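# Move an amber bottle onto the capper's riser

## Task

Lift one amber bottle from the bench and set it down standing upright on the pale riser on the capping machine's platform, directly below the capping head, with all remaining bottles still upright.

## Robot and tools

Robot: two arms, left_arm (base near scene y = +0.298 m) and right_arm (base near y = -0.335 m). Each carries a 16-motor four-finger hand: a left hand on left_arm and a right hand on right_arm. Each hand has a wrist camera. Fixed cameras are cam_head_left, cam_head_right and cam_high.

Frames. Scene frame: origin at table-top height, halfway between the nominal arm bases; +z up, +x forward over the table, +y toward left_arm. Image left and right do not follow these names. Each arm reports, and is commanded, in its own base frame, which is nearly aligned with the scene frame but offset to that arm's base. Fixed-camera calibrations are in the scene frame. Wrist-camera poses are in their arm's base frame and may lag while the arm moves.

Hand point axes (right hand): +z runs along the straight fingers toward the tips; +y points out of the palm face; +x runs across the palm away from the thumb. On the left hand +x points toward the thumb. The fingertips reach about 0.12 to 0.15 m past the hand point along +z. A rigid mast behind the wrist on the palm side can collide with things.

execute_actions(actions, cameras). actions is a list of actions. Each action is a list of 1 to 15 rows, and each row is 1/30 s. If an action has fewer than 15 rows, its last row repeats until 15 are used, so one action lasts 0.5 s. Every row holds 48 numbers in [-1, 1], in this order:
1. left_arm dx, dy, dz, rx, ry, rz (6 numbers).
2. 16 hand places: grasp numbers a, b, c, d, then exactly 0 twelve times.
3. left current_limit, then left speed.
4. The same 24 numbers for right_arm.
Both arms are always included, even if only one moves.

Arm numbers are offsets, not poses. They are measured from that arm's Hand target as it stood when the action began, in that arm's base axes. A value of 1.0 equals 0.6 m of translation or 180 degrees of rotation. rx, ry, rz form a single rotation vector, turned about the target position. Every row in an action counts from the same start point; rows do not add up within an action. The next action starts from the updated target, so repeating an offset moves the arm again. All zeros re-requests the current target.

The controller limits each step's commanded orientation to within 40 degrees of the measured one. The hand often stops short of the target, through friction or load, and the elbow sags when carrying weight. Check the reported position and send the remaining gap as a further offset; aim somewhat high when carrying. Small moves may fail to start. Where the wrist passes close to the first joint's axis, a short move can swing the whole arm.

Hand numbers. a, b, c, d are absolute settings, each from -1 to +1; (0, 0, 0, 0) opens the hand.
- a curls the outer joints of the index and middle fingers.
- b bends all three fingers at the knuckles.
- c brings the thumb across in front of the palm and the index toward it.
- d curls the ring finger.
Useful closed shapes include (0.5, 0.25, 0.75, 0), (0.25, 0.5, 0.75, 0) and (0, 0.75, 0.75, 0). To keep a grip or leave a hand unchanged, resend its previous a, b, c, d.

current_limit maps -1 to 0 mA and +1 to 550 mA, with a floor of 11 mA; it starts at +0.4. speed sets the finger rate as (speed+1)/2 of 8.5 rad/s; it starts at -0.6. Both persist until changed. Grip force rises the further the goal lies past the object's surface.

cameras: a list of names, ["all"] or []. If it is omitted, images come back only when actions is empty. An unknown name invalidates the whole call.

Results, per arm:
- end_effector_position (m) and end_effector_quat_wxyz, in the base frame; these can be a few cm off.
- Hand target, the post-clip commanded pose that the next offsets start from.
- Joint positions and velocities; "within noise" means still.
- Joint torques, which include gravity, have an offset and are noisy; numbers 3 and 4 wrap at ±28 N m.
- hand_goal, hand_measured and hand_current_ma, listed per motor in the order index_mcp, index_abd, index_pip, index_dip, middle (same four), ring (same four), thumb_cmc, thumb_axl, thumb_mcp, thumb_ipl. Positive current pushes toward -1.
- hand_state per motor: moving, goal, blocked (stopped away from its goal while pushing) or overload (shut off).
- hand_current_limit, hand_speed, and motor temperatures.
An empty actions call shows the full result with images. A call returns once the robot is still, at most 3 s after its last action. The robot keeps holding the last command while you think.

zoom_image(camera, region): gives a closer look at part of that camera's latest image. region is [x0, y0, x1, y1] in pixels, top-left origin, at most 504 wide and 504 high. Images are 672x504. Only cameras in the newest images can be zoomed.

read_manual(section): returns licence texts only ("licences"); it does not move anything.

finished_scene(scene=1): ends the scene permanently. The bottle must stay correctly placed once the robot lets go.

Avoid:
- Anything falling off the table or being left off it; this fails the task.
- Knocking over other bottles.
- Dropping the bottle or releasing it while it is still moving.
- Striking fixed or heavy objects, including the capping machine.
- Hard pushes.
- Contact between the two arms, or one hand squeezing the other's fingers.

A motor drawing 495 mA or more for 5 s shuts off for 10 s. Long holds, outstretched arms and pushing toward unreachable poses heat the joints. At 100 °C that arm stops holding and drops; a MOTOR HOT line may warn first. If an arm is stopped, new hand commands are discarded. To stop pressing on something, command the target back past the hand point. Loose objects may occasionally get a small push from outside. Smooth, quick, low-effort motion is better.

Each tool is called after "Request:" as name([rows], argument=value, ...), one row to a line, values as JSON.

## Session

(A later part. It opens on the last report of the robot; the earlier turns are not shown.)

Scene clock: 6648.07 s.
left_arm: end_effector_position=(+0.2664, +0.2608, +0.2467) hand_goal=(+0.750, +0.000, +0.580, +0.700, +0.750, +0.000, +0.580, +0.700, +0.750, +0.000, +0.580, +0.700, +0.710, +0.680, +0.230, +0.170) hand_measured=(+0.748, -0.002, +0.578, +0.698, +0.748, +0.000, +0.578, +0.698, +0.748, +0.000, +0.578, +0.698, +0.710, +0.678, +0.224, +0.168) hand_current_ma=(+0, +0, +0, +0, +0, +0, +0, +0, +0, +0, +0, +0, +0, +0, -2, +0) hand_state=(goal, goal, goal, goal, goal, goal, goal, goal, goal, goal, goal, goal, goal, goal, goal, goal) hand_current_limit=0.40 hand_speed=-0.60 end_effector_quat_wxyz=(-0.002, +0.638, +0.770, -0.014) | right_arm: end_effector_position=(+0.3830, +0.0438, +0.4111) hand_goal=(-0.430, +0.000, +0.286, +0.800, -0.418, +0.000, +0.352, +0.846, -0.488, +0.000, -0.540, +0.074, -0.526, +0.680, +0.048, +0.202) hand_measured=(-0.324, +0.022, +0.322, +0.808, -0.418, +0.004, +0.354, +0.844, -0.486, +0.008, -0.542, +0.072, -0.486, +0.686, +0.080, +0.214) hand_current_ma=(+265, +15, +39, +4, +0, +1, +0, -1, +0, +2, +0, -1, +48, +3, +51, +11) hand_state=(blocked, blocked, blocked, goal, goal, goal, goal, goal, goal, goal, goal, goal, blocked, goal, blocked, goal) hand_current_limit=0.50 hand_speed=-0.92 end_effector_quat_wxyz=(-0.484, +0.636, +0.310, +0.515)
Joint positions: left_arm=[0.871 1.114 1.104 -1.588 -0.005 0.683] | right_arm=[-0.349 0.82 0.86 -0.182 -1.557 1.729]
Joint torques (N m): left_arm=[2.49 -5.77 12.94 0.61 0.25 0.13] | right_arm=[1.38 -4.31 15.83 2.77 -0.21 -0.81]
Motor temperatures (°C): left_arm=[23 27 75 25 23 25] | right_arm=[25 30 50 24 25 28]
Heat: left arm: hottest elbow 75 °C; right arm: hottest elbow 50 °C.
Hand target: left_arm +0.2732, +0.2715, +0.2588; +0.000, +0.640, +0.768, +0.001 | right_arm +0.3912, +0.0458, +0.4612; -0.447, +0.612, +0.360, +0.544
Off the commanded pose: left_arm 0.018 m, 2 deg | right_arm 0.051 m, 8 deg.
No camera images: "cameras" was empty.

Request:
execute_actions([
  [[0,0,0,0,0,0,0,0,0,0,0,0,0,0,0,0,0,0,0,0,0,0,0.4,-0.6,0.0167,0,0.0067,0,0,0.0014,0.05,0.74,0.73,0.7,0,0,0,0,0,0,0,0,0,0,0,0,0.5,-0.92]],
], cameras=["cam_high"])

Request:
zoom_image(camera="cam_high", region=[240, 130, 320, 210])

Scene clock: 6658.90 s.
left_arm: end_effector_position=(+0.2664, +0.2608, +0.2467) hand_goal=(+0.750, +0.000, +0.580, +0.700, +0.750, +0.000, +0.580, +0.700, +0.750, +0.000, +0.580, +0.700, +0.710, +0.680, +0.230, +0.170) hand_measured=(+0.748, -0.002, +0.578, +0.698, +0.748, +0.000, +0.578, +0.698, +0.748, +0.000, +0.578, +0.698, +0.710, +0.678, +0.224, +0.168) hand_current_ma=(+0, +0, +0, +0, +0, +0, +0, +0, +0, +0, +0, +0, +0, +0, -2, +0) hand_state=(goal, goal, goal, goal, goal, goal, goal, goal, goal, goal, goal, goal, goal, goal, goal, goal) hand_current_limit=0.40 hand_speed=-0.60 end_effector_quat_wxyz=(-0.002, +0.638, +0.770, -0.014) | right_arm: end_effector_position=(+0.3921, +0.0436, +0.4132) hand_goal=(-0.430, +0.000, +0.286, +0.800, -0.418, +0.000, +0.352, +0.846, -0.488, +0.000, -0.540, +0.074, -0.526, +0.680, +0.048, +0.202) hand_measured=(-0.324, +0.022, +0.322, +0.808, -0.418, +0.004, +0.354, +0.844, -0.486, +0.008, -0.542, +0.072, -0.486, +0.686, +0.080, +0.214) hand_current_ma=(+265, +15, +39, +4, +0, +1, +0, -1, +0, +2, +0, -1, +48, +3, +51, +11) hand_state=(blocked, blocked, blocked, goal, goal, goal, goal, goal, goal, goal, goal, goal, blocked, goal, blocked, goal) hand_current_limit=0.50 hand_speed=-0.92 end_effector_quat_wxyz=(-0.486, +0.636, +0.311, +0.513)
Joint positions: left_arm=[0.871 1.114 1.104 -1.588 -0.005 0.683] | right_arm=[-0.339 0.849 0.88 -0.177 -1.551 1.729]
Joint torques (N m): left_arm=[2.61 -5.71 12.94 0.64 0.25 0.14] | right_arm=[1.55 -4.78 16.29 2.76 -0.23 -0.82]
Motor temperatures (°C): left_arm=[23 27 75 25 23 25] | right_arm=[25 30 50 24 24 28]
Heat: left arm: hottest elbow 75 °C; right arm: hottest elbow 50 °C.
Hand target: left_arm +0.2732, +0.2715, +0.2588; +0.000, +0.640, +0.768, +0.001 | right_arm +0.4013, +0.0457, +0.4652; -0.448, +0.612, +0.361, +0.543
Off the commanded pose: left_arm 0.018 m, 2 deg | right_arm 0.053 m, 8 deg.
Images, in order (width x height): cam_high 672x504.

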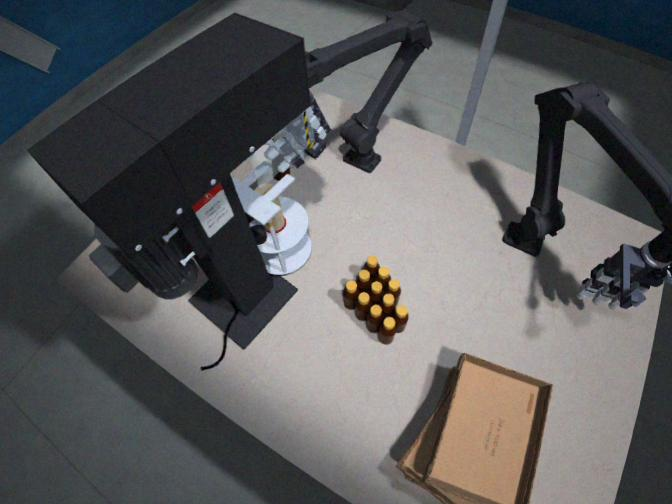

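Scaled by 6.300 from the camera's 672x504 image, which has a finer 960x720 frame.

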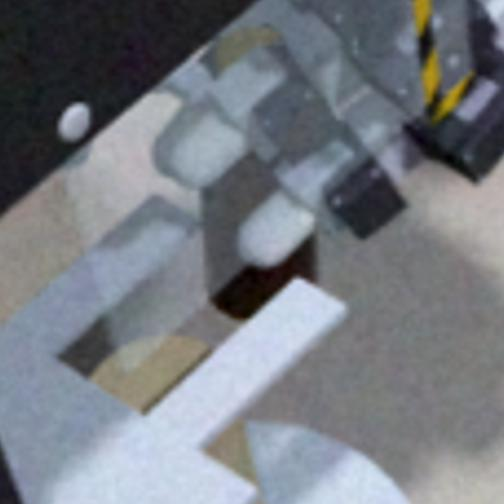

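Request:
execute_actions([
  [[0,0,0,0,0,0,0,0,0,0,0,0,0,0,0,0,0,0,0,0,0,0,0.4,-0.6,0.02,0,0.0033,0,0,0.0014,0.05,0.74,0.73,0.7,0,0,0,0,0,0,0,0,0,0,0,0,0.5,-0.92]],
], cameras=["cam_high"])

Request:
zoom_image(camera="cam_high", region=[240, 130, 320, 210])

Scene clock: 6671.63 s.
left_arm: end_effector_position=(+0.2664, +0.2608, +0.2467) hand_goal=(+0.750, +0.000, +0.580, +0.700, +0.750, +0.000, +0.580, +0.700, +0.750, +0.000, +0.580, +0.700, +0.710, +0.680, +0.230, +0.170) hand_measured=(+0.748, -0.002, +0.578, +0.698, +0.748, +0.000, +0.578, +0.698, +0.748, +0.000, +0.578, +0.698, +0.710, +0.678, +0.224, +0.168) hand_current_ma=(+0, +0, +0, +0, +0, +0, +0, +0, +0, +0, +0, +0, +0, +0, -2, +0) hand_state=(goal, goal, goal, goal, goal, goal, goal, goal, goal, goal, goal, goal, goal, goal, goal, goal) hand_current_limit=0.40 hand_speed=-0.60 end_effector_quat_wxyz=(-0.002, +0.638, +0.770, -0.014) | right_arm: end_effector_position=(+0.4036, +0.0440, +0.4148) hand_goal=(-0.430, +0.000, +0.286, +0.800, -0.418, +0.000, +0.352, +0.846, -0.488, +0.000, -0.540, +0.074, -0.526, +0.680, +0.048, +0.202) hand_measured=(-0.324, +0.022, +0.322, +0.808, -0.418, +0.004, +0.354, +0.844, -0.486, +0.008, -0.542, +0.072, -0.486, +0.686, +0.080, +0.214) hand_current_ma=(+265, +15, +39, +4, +0, +1, +0, -1, +0, +2, +0, -1, +48, +3, +51, +11) hand_state=(blocked, blocked, blocked, goal, goal, goal, goal, goal, goal, goal, goal, goal, blocked, goal, blocked, goal) hand_current_limit=0.50 hand_speed=-0.92 end_effector_quat_wxyz=(-0.487, +0.636, +0.312, +0.510)
Joint positions: left_arm=[0.871 1.114 1.104 -1.588 -0.005 0.683] | right_arm=[-0.326 0.884 0.904 -0.17 -1.544 1.727]
Joint torques (N m): left_arm=[2.55 -5.71 12.96 0.61 0.25 0.13] | right_arm=[1.38 -5.36 16.17 2.77 -0.21 -0.84]
Motor temperatures (°C): left_arm=[23 27 75 25 23 25] | right_arm=[25 30 51 24 24 28]
Heat: left arm: hottest elbow 75 °C; right arm: hottest elbow 51 °C.
Hand target: left_arm +0.2732, +0.2715, +0.2588; +0.000, +0.640, +0.768, +0.001 | right_arm +0.4132, +0.0458, +0.4673; -0.449, +0.611, +0.362, +0.542
Off the commanded pose: left_arm 0.018 m, 2 deg | right_arm 0.053 m, 9 deg.
Images, in order (width x height): cam_high 672x504.

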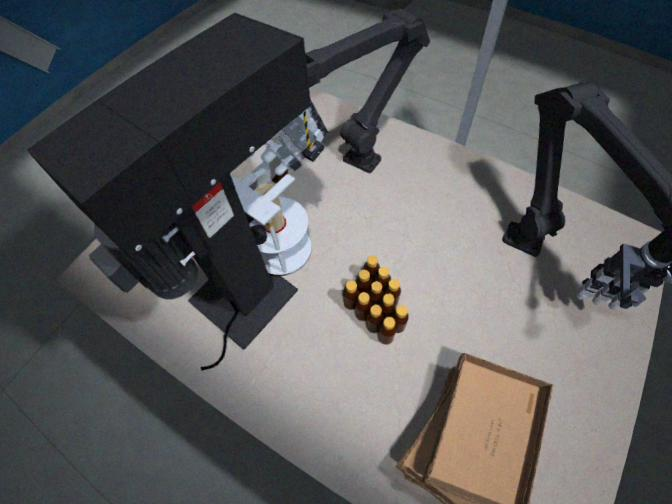

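Scaled by 6.300 from the camera's 672x504 image, which has a finer 960x720 frame.

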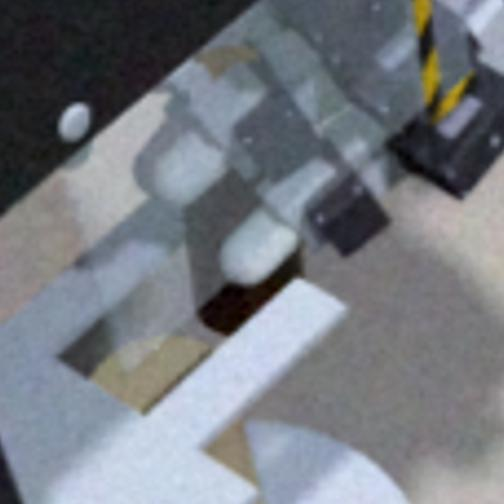

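Request:
execute_actions([
  [[0,0,0,0,0,0,0,0,0,0,0,0,0,0,0,0,0,0,0,0,0,0,0.4,-0.6,0.022,-0.003,0.0017,0,0,0.0014,0.05,0.74,0.73,0.7,0,0,0,0,0,0,0,0,0,0,0,0,0.5,-0.92]],
], cameras=["cam_high","cam_right_wrist"])

Request:
zoom_image(camera="cam_high", region=[240, 130, 320, 210])

Scene clock: 6680.33 s.
left_arm: end_effector_position=(+0.2664, +0.2608, +0.2467) hand_goal=(+0.750, +0.000, +0.580, +0.700, +0.750, +0.000, +0.580, +0.700, +0.750, +0.000, +0.580, +0.700, +0.710, +0.680, +0.230, +0.170) hand_measured=(+0.748, -0.002, +0.578, +0.698, +0.748, +0.000, +0.578, +0.698, +0.748, +0.000, +0.578, +0.698, +0.710, +0.678, +0.224, +0.168) hand_current_ma=(+0, +0, +0, +0, +0, +0, +0, +0, +0, +0, +0, +0, +0, +0, -2, +0) hand_state=(goal, goal, goal, goal, goal, goal, goal, goal, goal, goal, goal, goal, goal, goal, goal, goal) hand_current_limit=0.40 hand_speed=-0.60 end_effector_quat_wxyz=(-0.002, +0.638, +0.770, -0.014) | right_arm: end_effector_position=(+0.4165, +0.0421, +0.4153) hand_goal=(-0.430, +0.000, +0.286, +0.800, -0.418, +0.000, +0.352, +0.846, -0.488, +0.000, -0.540, +0.074, -0.526, +0.680, +0.048, +0.202) hand_measured=(-0.324, +0.022, +0.322, +0.808, -0.418, +0.004, +0.354, +0.844, -0.486, +0.008, -0.542, +0.072, -0.486, +0.686, +0.080, +0.214) hand_current_ma=(+265, +15, +39, +4, +0, +1, +0, -1, +0, +2, +0, -1, +48, +3, +51, +11) hand_state=(blocked, blocked, blocked, goal, goal, goal, goal, goal, goal, goal, goal, goal, blocked, goal, blocked, goal) hand_current_limit=0.50 hand_speed=-0.92 end_effector_quat_wxyz=(-0.489, +0.636, +0.313, +0.509)
Joint positions: left_arm=[0.871 1.114 1.104 -1.588 -0.005 0.683] | right_arm=[-0.319 0.924 0.928 -0.161 -1.542 1.721]
Joint torques (N m): left_arm=[2.61 -5.77 12.96 0.62 0.25 0.13] | right_arm=[1.2 -5.83 16.17 2.74 -0.21 -0.85]
Motor temperatures (°C): left_arm=[23 27 75 25 23 25] | right_arm=[25 30 51 24 24 28]
Heat: left arm: hottest elbow 75 °C; right arm: hottest elbow 51 °C.
Hand target: left_arm +0.2732, +0.2715, +0.2588; +0.000, +0.640, +0.768, +0.001 | right_arm +0.4265, +0.0439, +0.4683; -0.450, +0.610, +0.364, +0.541
Off the commanded pose: left_arm 0.018 m, 2 deg | right_arm 0.054 m, 9 deg.
camera_calibration:
cam_right_wrist: T_world_to_cam=[[0.387463, -0.101469, -0.916284, 0.259527], [-0.838862, -0.451023, -0.304778, 0.45245], [-0.382339, 0.886726, -0.259874, 0.353657], [0, 0, 0, 1]] pos_world=[0.414203, -0.0831972, 0.467603]
Images, in order (width x height): cam_high 672x504, cam_right_wrist 672x504.

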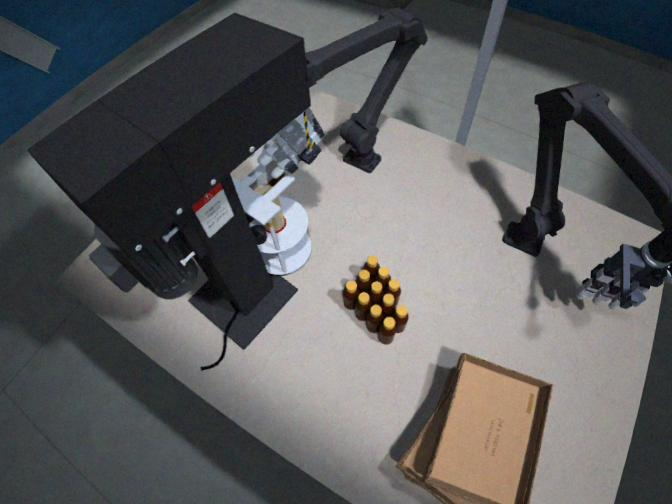

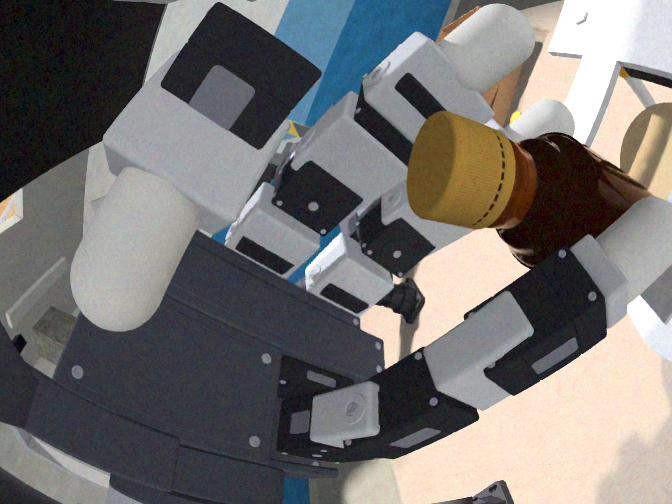

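Scaled by 6.300 from the camera's 672x504 image, which has a finer 960x720 frame.

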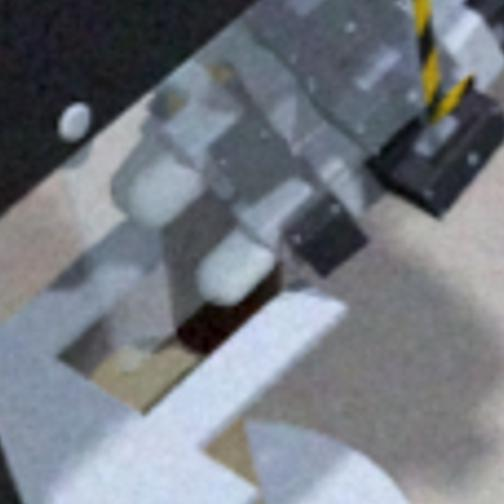

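Request:
execute_actions([
  [[0,0,0,0,0,0,0,0,0,0,0,0,0,0,0,0,0,0,0,0,0,0,0.4,-0.6,0.02,0.001,0.0017,0,0,0.0022,0.05,0.74,0.73,0.7,0,0,0,0,0,0,0,0,0,0,0,0,0.5,-0.92]],
], cameras=["cam_high","cam_head_right"])

Request:
zoom_image(camera="cam_high", region=[240, 130, 320, 210])

Request:
zoom_image(camera="cam_head_right", region=[395, 120, 495, 220])

Scene clock: 6703.57 s.
left_arm: end_effector_position=(+0.2664, +0.2608, +0.2467) hand_goal=(+0.750, +0.000, +0.580, +0.700, +0.750, +0.000, +0.580, +0.700, +0.750, +0.000, +0.580, +0.700, +0.710, +0.680, +0.230, +0.170) hand_measured=(+0.748, -0.002, +0.578, +0.698, +0.748, +0.000, +0.578, +0.698, +0.748, +0.000, +0.578, +0.698, +0.710, +0.678, +0.224, +0.168) hand_current_ma=(+0, +0, +0, +0, +0, +0, +0, +0, +0, +0, +0, +0, +0, +0, -2, +0) hand_state=(goal, goal, goal, goal, goal, goal, goal, goal, goal, goal, goal, goal, goal, goal, goal, goal) hand_current_limit=0.40 hand_speed=-0.60 end_effector_quat_wxyz=(-0.002, +0.638, +0.770, -0.014) | right_arm: end_effector_position=(+0.4274, +0.0426, +0.4171) hand_goal=(-0.430, +0.000, +0.286, +0.800, -0.418, +0.000, +0.352, +0.846, -0.488, +0.000, -0.540, +0.074, -0.526, +0.680, +0.048, +0.202) hand_measured=(-0.324, +0.022, +0.322, +0.808, -0.418, +0.004, +0.354, +0.844, -0.492, +0.008, -0.544, +0.072, -0.486, +0.686, +0.080, +0.214) hand_current_ma=(+265, +15, +39, +4, +0, +1, +0, -1, -1, +2, -1, -1, +48, +3, +51, +11) hand_state=(blocked, blocked, blocked, goal, goal, goal, goal, goal, goal, goal, goal, goal, blocked, goal, blocked, goal) hand_current_limit=0.50 hand_speed=-0.92 end_effector_quat_wxyz=(-0.489, +0.634, +0.316, +0.508)
Joint positions: left_arm=[0.871 1.114 1.104 -1.588 -0.005 0.683] | right_arm=[-0.309 0.957 0.951 -0.154 -1.538 1.716]
Joint torques (N m): left_arm=[2.61 -5.71 12.94 0.62 0.25 0.13] | right_arm=[1.49 -5.83 16.25 2.69 -0.18 -0.86]
Motor temperatures (°C): left_arm=[23 27 75 25 23 25] | right_arm=[25 30 55 24 24 28]
Heat: left arm: hottest elbow 75 °C; right arm: hottest elbow 55 °C.
Hand target: left_arm +0.2732, +0.2715, +0.2588; +0.000, +0.640, +0.768, +0.001 | right_arm +0.4384, +0.0445, +0.4692; -0.452, +0.609, +0.366, +0.539
Off the commanded pose: left_arm 0.018 m, 2 deg | right_arm 0.053 m, 9 deg.
Images, in order (width x height): cam_head_right 672x504, cam_high 672x504.

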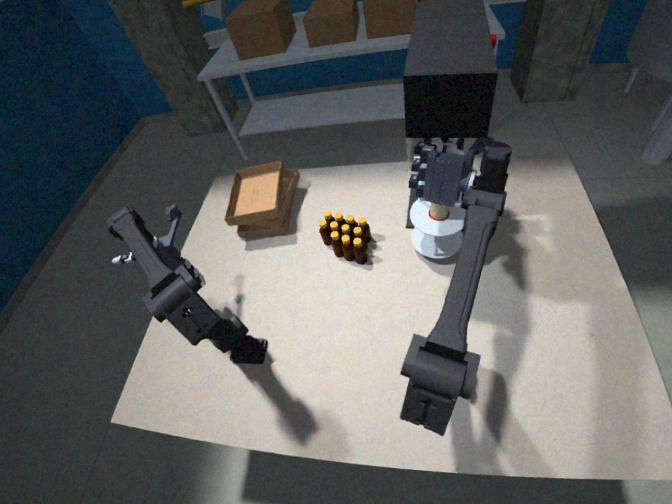

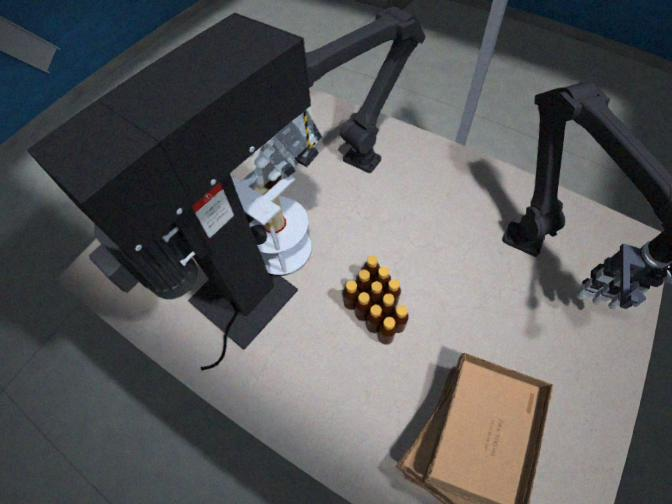

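Scaled by 6.300 from the camera's 672x504 image, which has a finer 960x720 frame.

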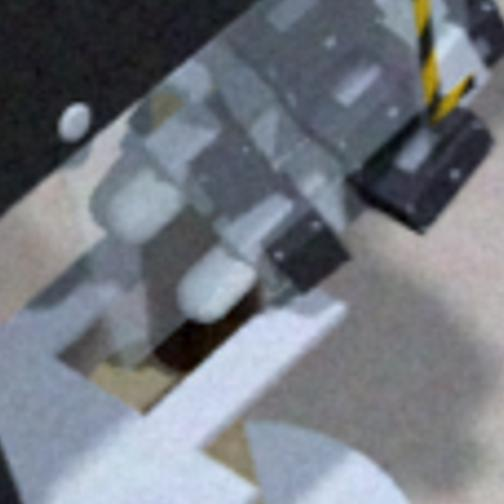

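Scaled by 5.040 from the camera's 672x504 image, which has a finer 960x720 frame.

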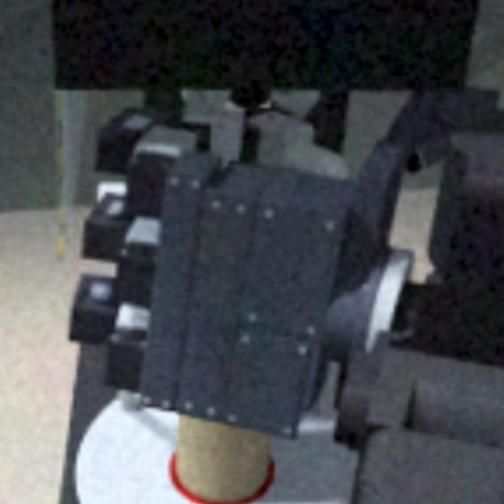

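Request:
execute_actions([
  [[0,0,0,0,0,0,0,0,0,0,0,0,0,0,0,0,0,0,0,0,0,0,0.4,-0.6,0.02,0.0005,0.001,0,0,0.0022,0.05,0.74,0.73,0.7,0,0,0,0,0,0,0,0,0,0,0,0,0.5,-0.92]],
], cameras=["cam_high","cam_head_right","cam_right_wrist"])

Request:
zoom_image(camera="cam_high", region=[240, 130, 320, 210])

Request:
zoom_image(camera="cam_head_right", region=[395, 120, 495, 220])

Scene clock: 6721.70 s.
left_arm: end_effector_position=(+0.2664, +0.2608, +0.2467) hand_goal=(+0.750, +0.000, +0.580, +0.700, +0.750, +0.000, +0.580, +0.700, +0.750, +0.000, +0.580, +0.700, +0.710, +0.680, +0.230, +0.170) hand_measured=(+0.748, -0.002, +0.578, +0.698, +0.748, +0.000, +0.578, +0.698, +0.748, +0.000, +0.578, +0.698, +0.710, +0.678, +0.224, +0.168) hand_current_ma=(+0, +0, +0, +0, +0, +0, +0, +0, +0, +0, +0, +0, +0, +0, -2, +0) hand_state=(goal, goal, goal, goal, goal, goal, goal, goal, goal, goal, goal, goal, goal, goal, goal, goal) hand_current_limit=0.40 hand_speed=-0.60 end_effector_quat_wxyz=(-0.002, +0.638, +0.770, -0.014) | right_arm: end_effector_position=(+0.4326, +0.0456, +0.4169) hand_goal=(-0.430, +0.000, +0.286, +0.800, -0.418, +0.000, +0.352, +0.846, -0.488, +0.000, -0.540, +0.074, -0.526, +0.680, +0.048, +0.202) hand_measured=(-0.324, +0.022, +0.322, +0.808, -0.418, +0.004, +0.354, +0.844, -0.532, +0.018, -0.570, +0.072, -0.486, +0.686, +0.080, +0.214) hand_current_ma=(+265, +15, +39, +4, +0, +1, +0, -1, -63, +11, -29, -1, +48, +3, +51, +11) hand_state=(blocked, blocked, blocked, goal, goal, goal, goal, goal, blocked, goal, blocked, goal, blocked, goal, blocked, goal) hand_current_limit=0.50 hand_speed=-0.92 end_effector_quat_wxyz=(-0.494, +0.632, +0.320, +0.504)
Joint positions: left_arm=[0.871 1.114 1.104 -1.588 -0.005 0.683] | right_arm=[-0.298 0.976 0.964 -0.154 -1.542 1.711]
Joint torques (N m): left_arm=[2.61 -5.71 12.94 0.64 0.25 0.13] | right_arm=[1.14 -5.3 16.95 2.93 0.03 -0.86]
Motor temperatures (°C): left_arm=[23 27 75 25 23 25] | right_arm=[25 30 58 24 24 28]
Heat: left arm: hottest elbow 75 °C; right arm: hottest elbow 58 °C.
Hand target: left_arm +0.2732, +0.2715, +0.2588; +0.000, +0.640, +0.768, +0.001 | right_arm +0.4504, +0.0448, +0.4699; -0.454, +0.608, +0.368, +0.538
Off the commanded pose: left_arm 0.018 m, 2 deg | right_arm 0.056 m, 9 deg.
camera_calibration:
cam_right_wrist: T_world_to_cam=[[0.390111, -0.0937448, -0.915983, 0.253488], [-0.828989, -0.468718, -0.305091, 0.464756], [-0.400737, 0.87836, -0.260565, 0.365817], [0, 0, 0, 1]] pos_world=[0.432986, -0.0797162, 0.469302]
Images, in order (width x height): cam_head_right 672x504, cam_high 672x504, cam_right_wrist 672x504.

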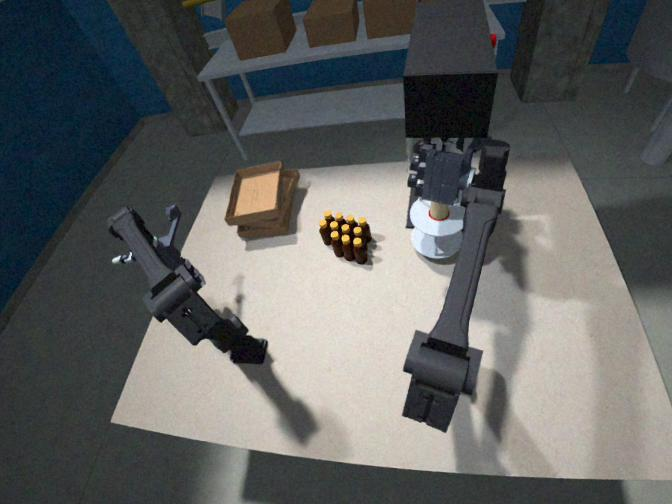

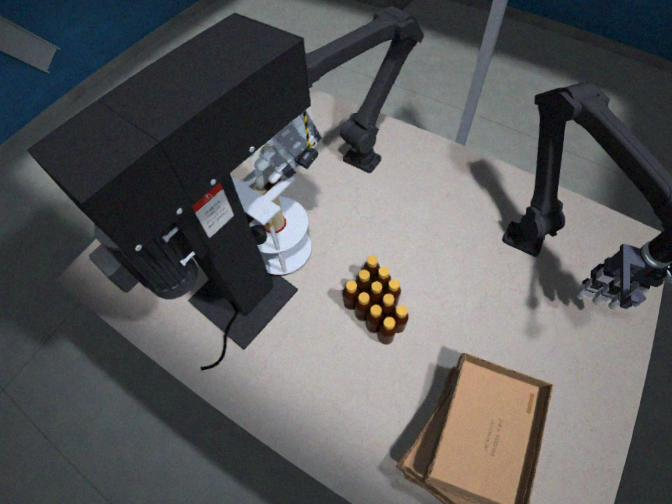

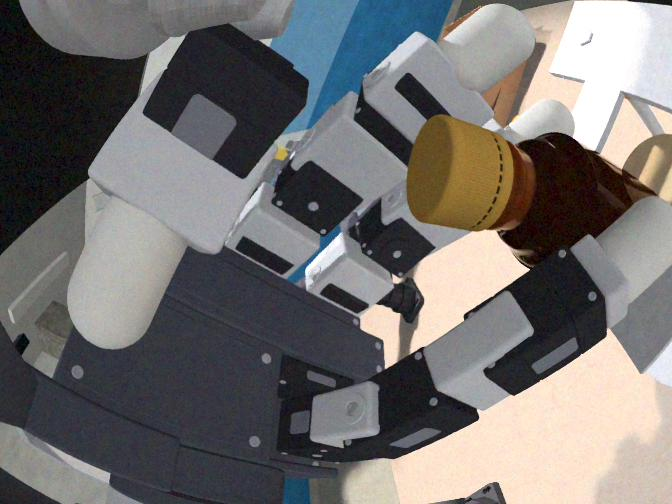

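Scaled by 6.300 from the camera's 672x504 image, which has a finer 960x720 frame.

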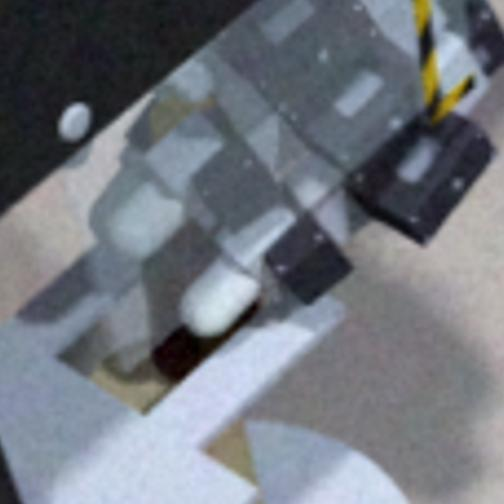

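Scaled by 5.040 from the camera's 672x504 image, which has a finer 960x720 frame.

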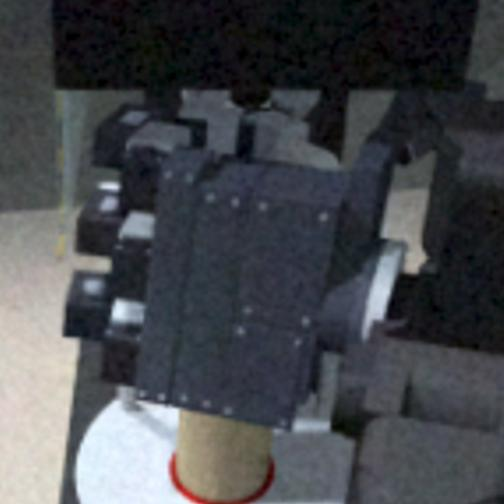

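Request:
zoom_image(camera="cam_right_wrist", region=[0, 0, 340, 220])

Request:
zoom_image(camera="cam_head_right", region=[410, 125, 480, 175])

Scaled by 1.482 from the camera's 672x504 image, which has a finer 960x720 frame.

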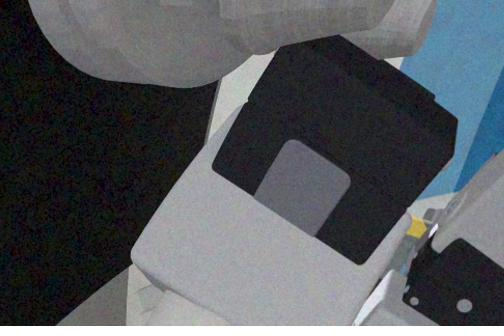

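Scaled by 7.200 from the camera's 672x504 image, which has a finer 960x720 frame.

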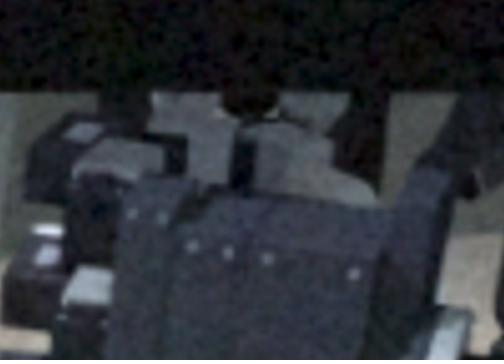

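Request:
execute_actions([
  [[0,0,0,0,0,0,0,0,0,0,0,0,0,0,0,0,0,0,0,0,0,0,0.4,-0.6,-0.03,-0.003,0,0,0,0,0.05,0.74,0.73,0.7,0,0,0,0,0,0,0,0,0,0,0,0,0.5,-0.92]],
], cameras=["cam_right_wrist","cam_high"])

Request:
zoom_image(camera="cam_right_wrist", region=[400, 80, 660, 280])

Request:
zoom_image(camera="cam_right_wrist", region=[0, 0, 340, 220])

Scene clock: 6885.13 s.
left_arm: end_effector_position=(+0.2664, +0.2608, +0.2467) hand_goal=(+0.750, +0.000, +0.580, +0.700, +0.750, +0.000, +0.580, +0.700, +0.750, +0.000, +0.580, +0.700, +0.710, +0.680, +0.230, +0.170) hand_measured=(+0.748, -0.002, +0.578, +0.698, +0.748, +0.000, +0.578, +0.698, +0.748, +0.000, +0.578, +0.698, +0.710, +0.678, +0.224, +0.168) hand_current_ma=(+0, +0, +0, +0, +0, +0, +0, +0, +0, +0, +0, +0, +0, +0, -2, +0) hand_state=(goal, goal, goal, goal, goal, goal, goal, goal, goal, goal, goal, goal, goal, goal, goal, goal) hand_current_limit=0.40 hand_speed=-0.60 end_effector_quat_wxyz=(-0.002, +0.638, +0.770, -0.014) | right_arm: end_effector_position=(+0.4313, +0.0467, +0.4172) hand_goal=(-0.430, +0.000, +0.286, +0.800, -0.418, +0.000, +0.352, +0.846, -0.488, +0.000, -0.540, +0.074, -0.526, +0.680, +0.048, +0.202) hand_measured=(-0.324, +0.022, +0.322, +0.808, -0.418, +0.004, +0.354, +0.844, -0.532, +0.020, -0.570, +0.072, -0.486, +0.686, +0.080, +0.214) hand_current_ma=(+265, +15, +39, +4, +0, +1, +0, -1, -64, +11, -29, -1, +48, +3, +51, +11) hand_state=(blocked, blocked, blocked, goal, goal, goal, goal, goal, blocked, goal, blocked, goal, blocked, goal, blocked, goal) hand_current_limit=0.50 hand_speed=-0.92 end_effector_quat_wxyz=(-0.496, +0.631, +0.323, +0.502)
Joint positions: left_arm=[0.871 1.114 1.104 -1.588 -0.005 0.683] | right_arm=[-0.299 0.976 0.964 -0.154 -1.551 1.711]
Joint torques (N m): left_arm=[2.55 -5.71 12.94 0.62 0.25 0.13] | right_arm=[0.38 -8.35 14.94 2.5 -0.25 -0.79]
Motor temperatures (°C): left_arm=[23 27 75 25 23 25] | right_arm=[25 30 64 24 24 29]
Heat: left arm: hottest elbow 75 °C; right arm: hottest elbow 64 °C.
Hand target: left_arm +0.2732, +0.2715, +0.2588; +0.000, +0.640, +0.768, +0.001 | right_arm +0.4324, +0.0430, +0.4699; -0.454, +0.608, +0.368, +0.538
Off the commanded pose: left_arm 0.018 m, 2 deg | right_arm 0.053 m, 9 deg.
camera_calibration:
cam_right_wrist: T_world_to_cam=[[0.391391, -0.0888916, -0.915921, 0.253552], [-0.824607, -0.475668, -0.306206, 0.46316], [-0.408455, 0.875122, -0.259473, 0.367462], [0, 0, 0, 1]] pos_world=[0.432779, -0.0787245, 0.469403]
Images, in order (width x height): cam_high 672x504, cam_right_wrist 672x504.

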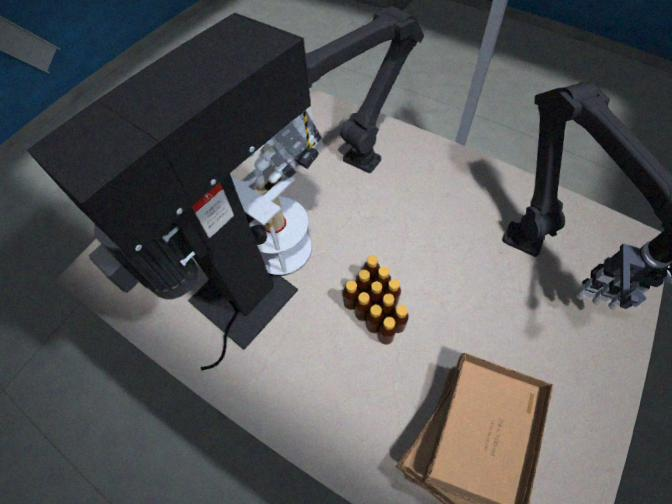

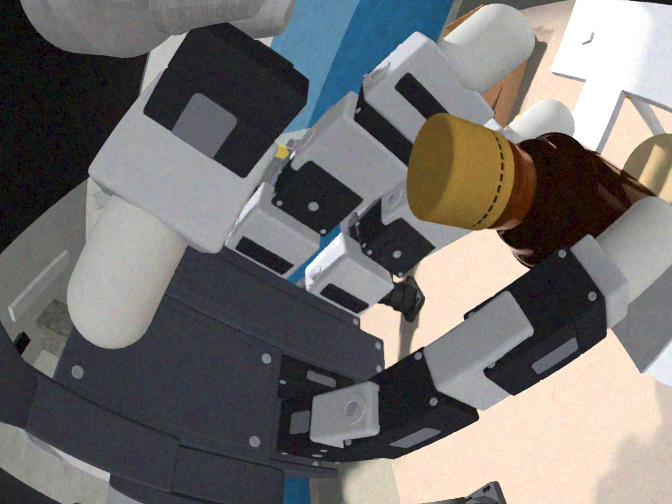

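Scaled by 1.938 from the camera's 672x504 image, which has a finer 960x720 frame.

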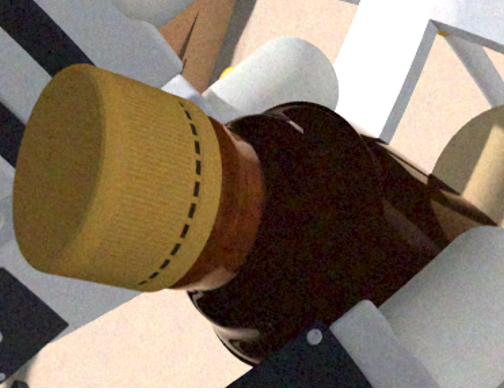

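Scaled by 1.482 from the camera's 672x504 image, which has a finer 960x720 frame.

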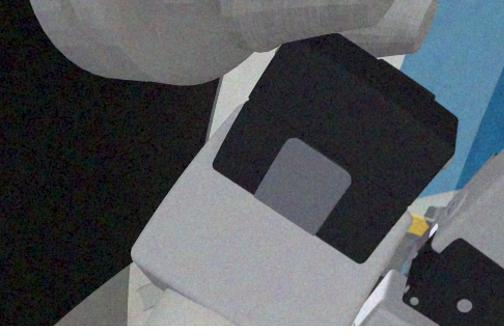

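Request:
execute_actions([
  [[0,0,0,0,0,0,0,0,0,0,0,0,0,0,0,0,0,0,0,0,0,0,0.4,-0.6,-0.025,0,-0.01,0,0,0,0.05,0.74,0.73,0.7,0,0,0,0,0,0,0,0,0,0,0,0,0.5,-0.92]],
], cameras=["cam_right_wrist"])

Request:
zoom_image(camera="cam_right_wrist", region=[0, 0, 340, 220])

Scene clock: 6896.27 s.
left_arm: end_effector_position=(+0.2664, +0.2608, +0.2467) hand_goal=(+0.750, +0.000, +0.580, +0.700, +0.750, +0.000, +0.580, +0.700, +0.750, +0.000, +0.580, +0.700, +0.710, +0.680, +0.230, +0.170) hand_measured=(+0.748, -0.002, +0.578, +0.698, +0.748, +0.000, +0.578, +0.698, +0.748, +0.000, +0.578, +0.698, +0.710, +0.678, +0.224, +0.168) hand_current_ma=(+0, +0, +0, +0, +0, +0, +0, +0, +0, +0, +0, +0, +0, +0, -2, +0) hand_state=(goal, goal, goal, goal, goal, goal, goal, goal, goal, goal, goal, goal, goal, goal, goal, goal) hand_current_limit=0.40 hand_speed=-0.60 end_effector_quat_wxyz=(-0.002, +0.638, +0.770, -0.014) | right_arm: end_effector_position=(+0.4203, +0.0461, +0.4309) hand_goal=(-0.430, +0.000, +0.286, +0.800, -0.418, +0.000, +0.352, +0.846, -0.488, +0.000, -0.540, +0.074, -0.526, +0.680, +0.048, +0.202) hand_measured=(-0.324, +0.022, +0.322, +0.808, -0.418, +0.004, +0.354, +0.844, -0.490, +0.008, -0.542, +0.072, -0.486, +0.686, +0.080, +0.214) hand_current_ma=(+265, +15, +39, +4, +0, +1, +0, -1, +0, +3, +0, -1, +48, +3, +51, +11) hand_state=(blocked, blocked, blocked, goal, goal, goal, goal, goal, goal, goal, goal, goal, blocked, goal, blocked, goal) hand_current_limit=0.50 hand_speed=-0.92 end_effector_quat_wxyz=(-0.487, +0.624, +0.333, +0.512)
Joint positions: left_arm=[0.871 1.114 1.104 -1.588 -0.005 0.683] | right_arm=[-0.311 0.94 0.964 -0.154 -1.562 1.711]
Joint torques (N m): left_arm=[2.61 -5.71 12.96 0.62 0.25 0.13] | right_arm=[0.15 -7.59 12.12 2.5 -0.33 -0.78]
Motor temperatures (°C): left_arm=[23 27 75 25 23 25] | right_arm=[25 30 63 24 24 28]
Heat: left arm: hottest elbow 75 °C; right arm: hottest elbow 63 °C.
Hand target: left_arm +0.2732, +0.2715, +0.2588; +0.000, +0.640, +0.768, +0.001 | right_arm +0.4175, +0.0430, +0.4638; -0.454, +0.608, +0.368, +0.538
Off the commanded pose: left_arm 0.018 m, 2 deg | right_arm 0.033 m, 7 deg.
camera_calibration:
cam_right_wrist: T_world_to_cam=[[0.423041, -0.0980643, -0.900788, 0.250948], [-0.814245, -0.477301, -0.330436, 0.464116], [-0.397543, 0.873251, -0.281767, 0.372121], [0, 0, 0, 1]] pos_world=[0.419677, -0.0788222, 0.484263]
Images, in order (width x height): cam_right_wrist 672x504.

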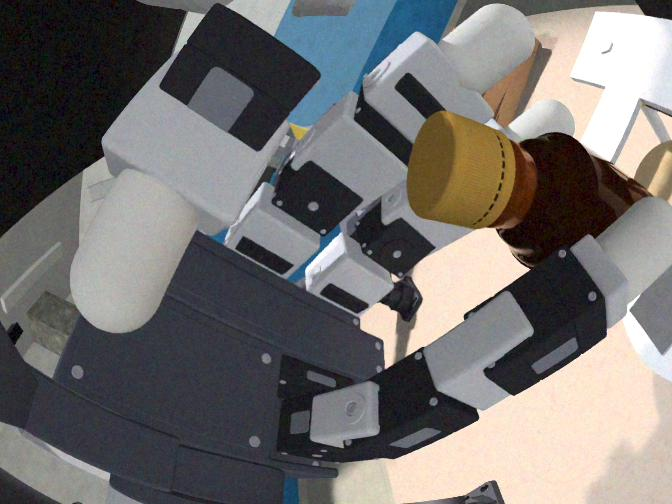

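Scaled by 1.482 from the camera's 672x504 image, which has a finer 960x720 frame.

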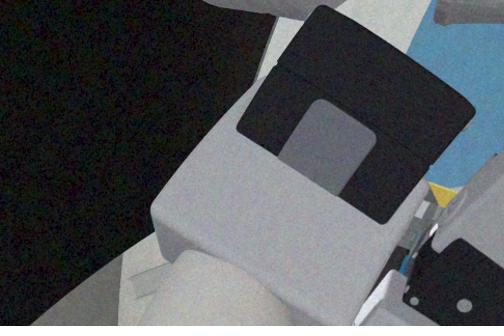

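Request:
execute_actions([
  [[0,0,0,0,0,0,0,0,0,0,0,0,0,0,0,0,0,0,0,0,0,0,0.4,-0.6,0,-0.005,0,-0.0093,-0.0262,0,0.05,0.74,0.73,0.7,0,0,0,0,0,0,0,0,0,0,0,0,0.5,-0.92]],
  [[0,0,0,0,0,0,0,0,0,0,0,0,0,0,0,0,0,0,0,0,0,0,0.4,-0.6,0,0,0,-0.0093,-0.0262,0,0.05,0.74,0.73,0.7,0,0,0,0,0,0,0,0,0,0,0,0,0.5,-0.92]],
], cameras=["cam_high","cam_right_wrist"])

Request:
zoom_image(camera="cam_high", region=[240, 130, 320, 210])

Scene clock: 6943.87 s.
left_arm: end_effector_position=(+0.2664, +0.2608, +0.2467) hand_goal=(+0.750, +0.000, +0.580, +0.700, +0.750, +0.000, +0.580, +0.700, +0.750, +0.000, +0.580, +0.700, +0.710, +0.680, +0.230, +0.170) hand_measured=(+0.748, -0.002, +0.578, +0.698, +0.748, +0.000, +0.578, +0.698, +0.748, +0.000, +0.578, +0.698, +0.710, +0.678, +0.224, +0.168) hand_current_ma=(+0, +0, +0, +0, +0, +0, +0, +0, +0, +0, +0, +0, +0, +0, -2, +0) hand_state=(goal, goal, goal, goal, goal, goal, goal, goal, goal, goal, goal, goal, goal, goal, goal, goal) hand_current_limit=0.40 hand_speed=-0.60 end_effector_quat_wxyz=(-0.002, +0.638, +0.770, -0.014) | right_arm: end_effector_position=(+0.4232, +0.0421, +0.4355) hand_goal=(-0.430, +0.000, +0.286, +0.800, -0.418, +0.000, +0.352, +0.846, -0.488, +0.000, -0.540, +0.074, -0.526, +0.680, +0.048, +0.202) hand_measured=(-0.324, +0.022, +0.322, +0.808, -0.418, +0.004, +0.354, +0.844, -0.488, +0.008, -0.540, +0.072, -0.486, +0.686, +0.080, +0.214) hand_current_ma=(+265, +15, +39, +4, +0, +1, +0, -1, +0, +3, +0, -1, +48, +3, +51, +11) hand_state=(blocked, blocked, blocked, goal, goal, goal, goal, goal, goal, goal, goal, goal, blocked, goal, blocked, goal) hand_current_limit=0.50 hand_speed=-0.92 end_effector_quat_wxyz=(-0.444, +0.594, +0.383, +0.550)
Joint positions: left_arm=[0.871 1.114 1.104 -1.588 -0.005 0.683] | right_arm=[-0.32 0.932 0.923 -0.05 -1.572 1.618]
Joint torques (N m): left_arm=[2.61 -5.77 12.96 0.61 0.25 0.13] | right_arm=[0.09 -8 10.62 2.89 -0.2 -0.93]
Motor temperatures (°C): left_arm=[23 27 75 25 23 25] | right_arm=[25 30 56 24 24 28]
Heat: left arm: hottest elbow 75 °C; right arm: hottest elbow 56 °C.
Hand target: left_arm +0.2732, +0.2715, +0.2588; +0.000, +0.640, +0.768, +0.001 | right_arm +0.4175, +0.0400, +0.4638; -0.405, +0.574, +0.419, +0.575
Off the commanded pose: left_arm 0.018 m, 2 deg | right_arm 0.029 m, 7 deg.
camera_calibration:
cam_right_wrist: T_world_to_cam=[[0.557527, -0.141033, -0.818091, 0.162345], [-0.754527, -0.497051, -0.42852, 0.484367], [-0.346198, 0.856183, -0.383533, 0.401287], [0, 0, 0, 1]] pos_world=[0.413881, -0.0799244, 0.49428]
Images, in order (width x height): cam_high 672x504, cam_right_wrist 672x504.

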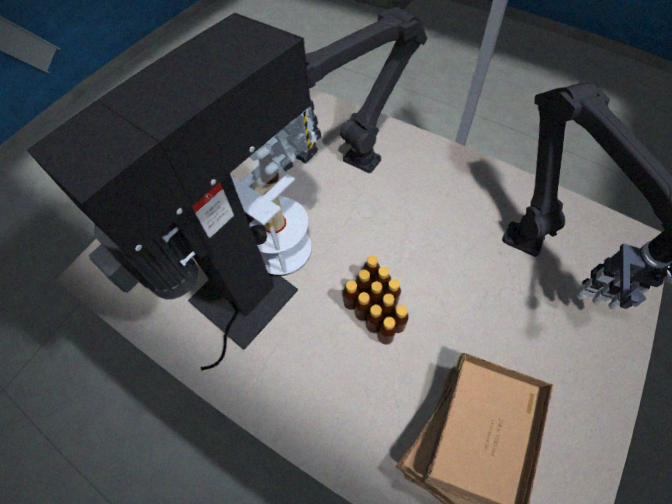

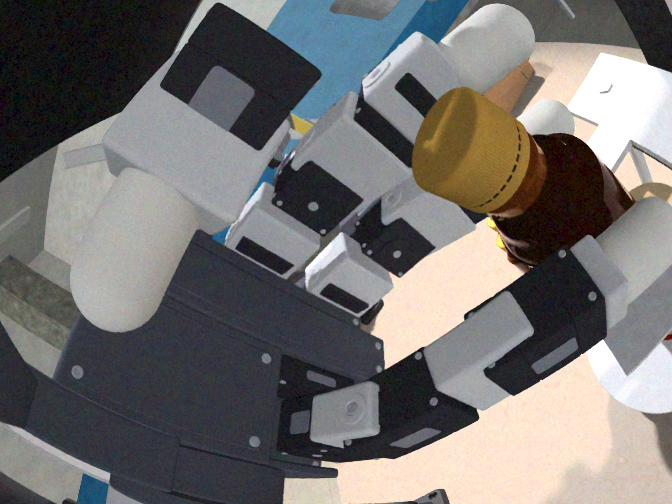

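Scaled by 6.300 from the camera's 672x504 image, which has a finer 960x720 frame.

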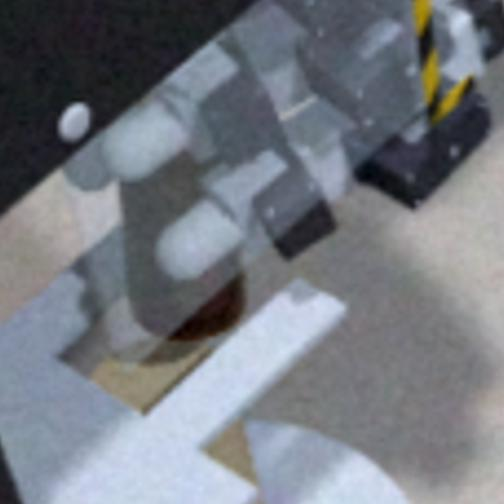

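Request:
execute_actions([
  [[0,0,0,0,0,0,0,0,0,0,0,0,0,0,0,0,0,0,0,0,0,0,0.4,-0.6,0.015,0.005,-0.0167,0,0,0,0.05,0.74,0.73,0.7,0,0,0,0,0,0,0,0,0,0,0,0,0.5,-0.92]],
], cameras=["cam_high"])

Request:
zoom_image(camera="cam_high", region=[240, 130, 320, 210])

Scene clock: 7015.03 s.
left_arm: end_effector_position=(+0.2664, +0.2608, +0.2467) hand_goal=(+0.750, +0.000, +0.580, +0.700, +0.750, +0.000, +0.580, +0.700, +0.750, +0.000, +0.580, +0.700, +0.710, +0.680, +0.230, +0.170) hand_measured=(+0.748, -0.002, +0.578, +0.698, +0.748, +0.000, +0.578, +0.698, +0.748, +0.000, +0.578, +0.698, +0.710, +0.678, +0.224, +0.168) hand_current_ma=(+0, +0, +0, +0, +0, +0, +0, +0, +0, +0, +0, +0, +0, +0, -2, +0) hand_state=(goal, goal, goal, goal, goal, goal, goal, goal, goal, goal, goal, goal, goal, goal, goal, goal) hand_current_limit=0.40 hand_speed=-0.60 end_effector_quat_wxyz=(-0.002, +0.638, +0.770, -0.014) | right_arm: end_effector_position=(+0.4257, +0.0407, +0.4352) hand_goal=(-0.430, +0.000, +0.286, +0.800, -0.418, +0.000, +0.352, +0.846, -0.488, +0.000, -0.540, +0.074, -0.526, +0.680, +0.048, +0.202) hand_measured=(-0.324, +0.022, +0.322, +0.808, -0.418, +0.004, +0.354, +0.844, -0.488, +0.008, -0.540, +0.072, -0.484, +0.686, +0.080, +0.214) hand_current_ma=(+265, +13, +39, +4, +0, +1, +0, -1, +0, +3, +0, -1, +53, +3, +51, +11) hand_state=(blocked, blocked, blocked, goal, goal, goal, goal, goal, goal, goal, goal, goal, blocked, goal, blocked, goal) hand_current_limit=0.50 hand_speed=-0.92 end_effector_quat_wxyz=(-0.433, +0.591, +0.389, +0.559)
Joint positions: left_arm=[0.871 1.114 1.104 -1.588 -0.005 0.683] | right_arm=[-0.319 0.932 0.914 -0.033 -1.56 1.597]
Joint torques (N m): left_arm=[2.61 -5.77 12.96 0.62 0.26 0.13] | right_arm=[1.26 -6.36 10.48 2.77 0.02 -0.88]
Motor temperatures (°C): left_arm=[23 27 75 25 23 25] | right_arm=[25 29 50 24 24 29]
Heat: left arm: hottest elbow 75 °C; right arm: hottest elbow 50 °C.
Hand target: left_arm +0.2732, +0.2715, +0.2588; +0.000, +0.640, +0.768, +0.001 | right_arm +0.4265, +0.0431, +0.4538; -0.404, +0.574, +0.420, +0.575
Off the commanded pose: left_arm 0.018 m, 2 deg | right_arm 0.019 m, 5 deg.
Images, in order (width x height): cam_high 672x504.

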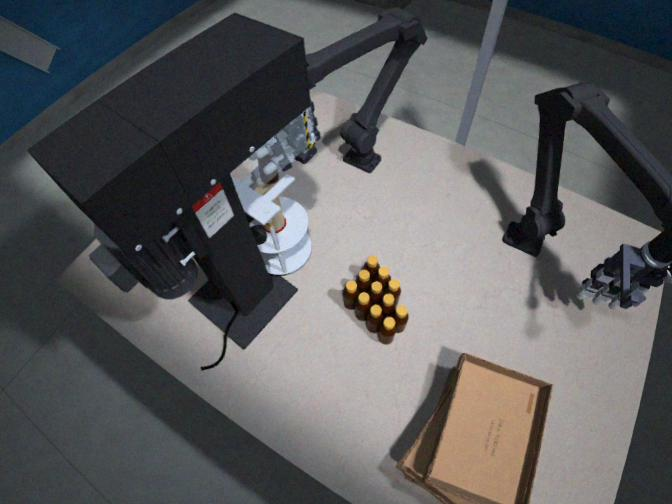

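Scaled by 6.300 from the camera's 672x504 image, which has a finer 960x720 frame.

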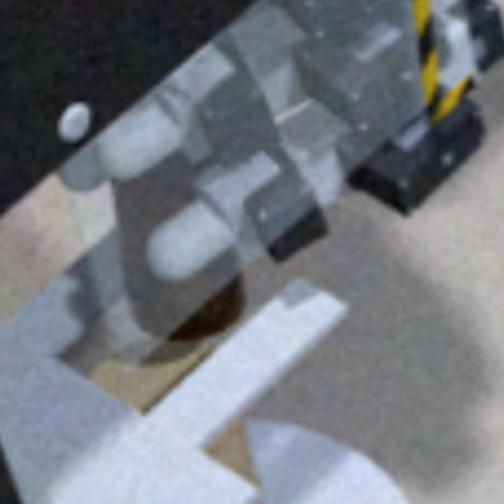

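Request:
execute_actions([
  [[0,0,0,0,0,0,0,0,0,0,0,0,0,0,0,0,0,0,0,0,0,0,0.4,-0.6,0.0167,0.002,-0.02,0,0,0,0.05,0.74,0.73,0.7,0,0,0,0,0,0,0,0,0,0,0,0,0.5,-0.92]],
], cameras=["cam_high"])

Request:
zoom_image(camera="cam_high", region=[240, 130, 320, 210])

Scene clock: 7025.63 s.
left_arm: end_effector_position=(+0.2664, +0.2608, +0.2467) hand_goal=(+0.750, +0.000, +0.580, +0.700, +0.750, +0.000, +0.580, +0.700, +0.750, +0.000, +0.580, +0.700, +0.710, +0.680, +0.230, +0.170) hand_measured=(+0.748, -0.002, +0.578, +0.698, +0.748, +0.000, +0.578, +0.698, +0.748, +0.000, +0.578, +0.698, +0.710, +0.678, +0.224, +0.168) hand_current_ma=(+0, +0, +0, +0, +0, +0, +0, +0, +0, +0, +0, +0, +0, +0, -2, +0) hand_state=(goal, goal, goal, goal, goal, goal, goal, goal, goal, goal, goal, goal, goal, goal, goal, goal) hand_current_limit=0.40 hand_speed=-0.60 end_effector_quat_wxyz=(-0.002, +0.638, +0.770, -0.014) | right_arm: end_effector_position=(+0.4344, +0.0411, +0.4228) hand_goal=(-0.430, +0.000, +0.286, +0.800, -0.418, +0.000, +0.352, +0.846, -0.488, +0.000, -0.540, +0.074, -0.526, +0.680, +0.048, +0.202) hand_measured=(-0.324, +0.022, +0.322, +0.808, -0.418, +0.004, +0.354, +0.844, -0.488, +0.008, -0.540, +0.072, -0.484, +0.686, +0.080, +0.214) hand_current_ma=(+265, +13, +39, +4, +0, +1, +0, -1, +0, +3, +0, -1, +54, +3, +51, +11) hand_state=(blocked, blocked, blocked, goal, goal, goal, goal, goal, goal, goal, goal, goal, blocked, goal, blocked, goal) hand_current_limit=0.50 hand_speed=-0.92 end_effector_quat_wxyz=(-0.431, +0.592, +0.388, +0.560)
Joint positions: left_arm=[0.871 1.114 1.104 -1.588 -0.005 0.683] | right_arm=[-0.308 0.955 0.901 -0.023 -1.544 1.57]
Joint torques (N m): left_arm=[2.61 -5.71 12.96 0.62 0.25 0.13] | right_arm=[1.38 -6.42 10.81 2.71 -0.1 -0.93]
Motor temperatures (°C): left_arm=[23 27 75 25 23 25] | right_arm=[25 29 49 24 24 29]
Heat: left arm: hottest elbow 75 °C; right arm: hottest elbow 49 °C.
Hand target: left_arm +0.2732, +0.2715, +0.2588; +0.000, +0.640, +0.768, +0.001 | right_arm +0.4365, +0.0442, +0.4418; -0.404, +0.574, +0.420, +0.575
Off the commanded pose: left_arm 0.018 m, 2 deg | right_arm 0.019 m, 5 deg.
Images, in order (width x height): cam_high 672x504.

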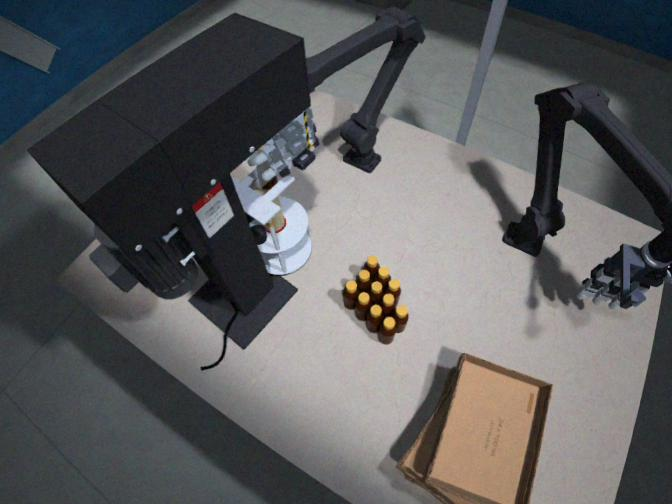

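Scaled by 6.300 from the camera's 672x504 image, which has a finer 960x720 frame.

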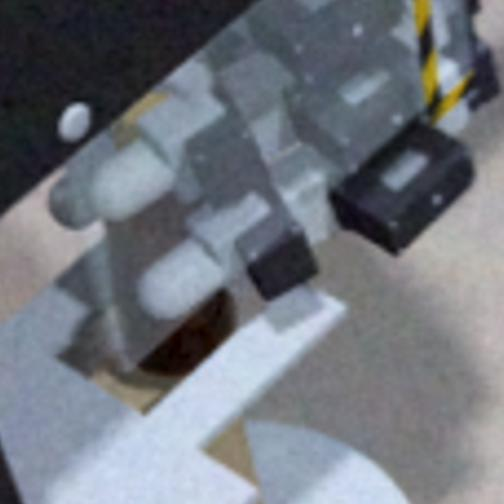

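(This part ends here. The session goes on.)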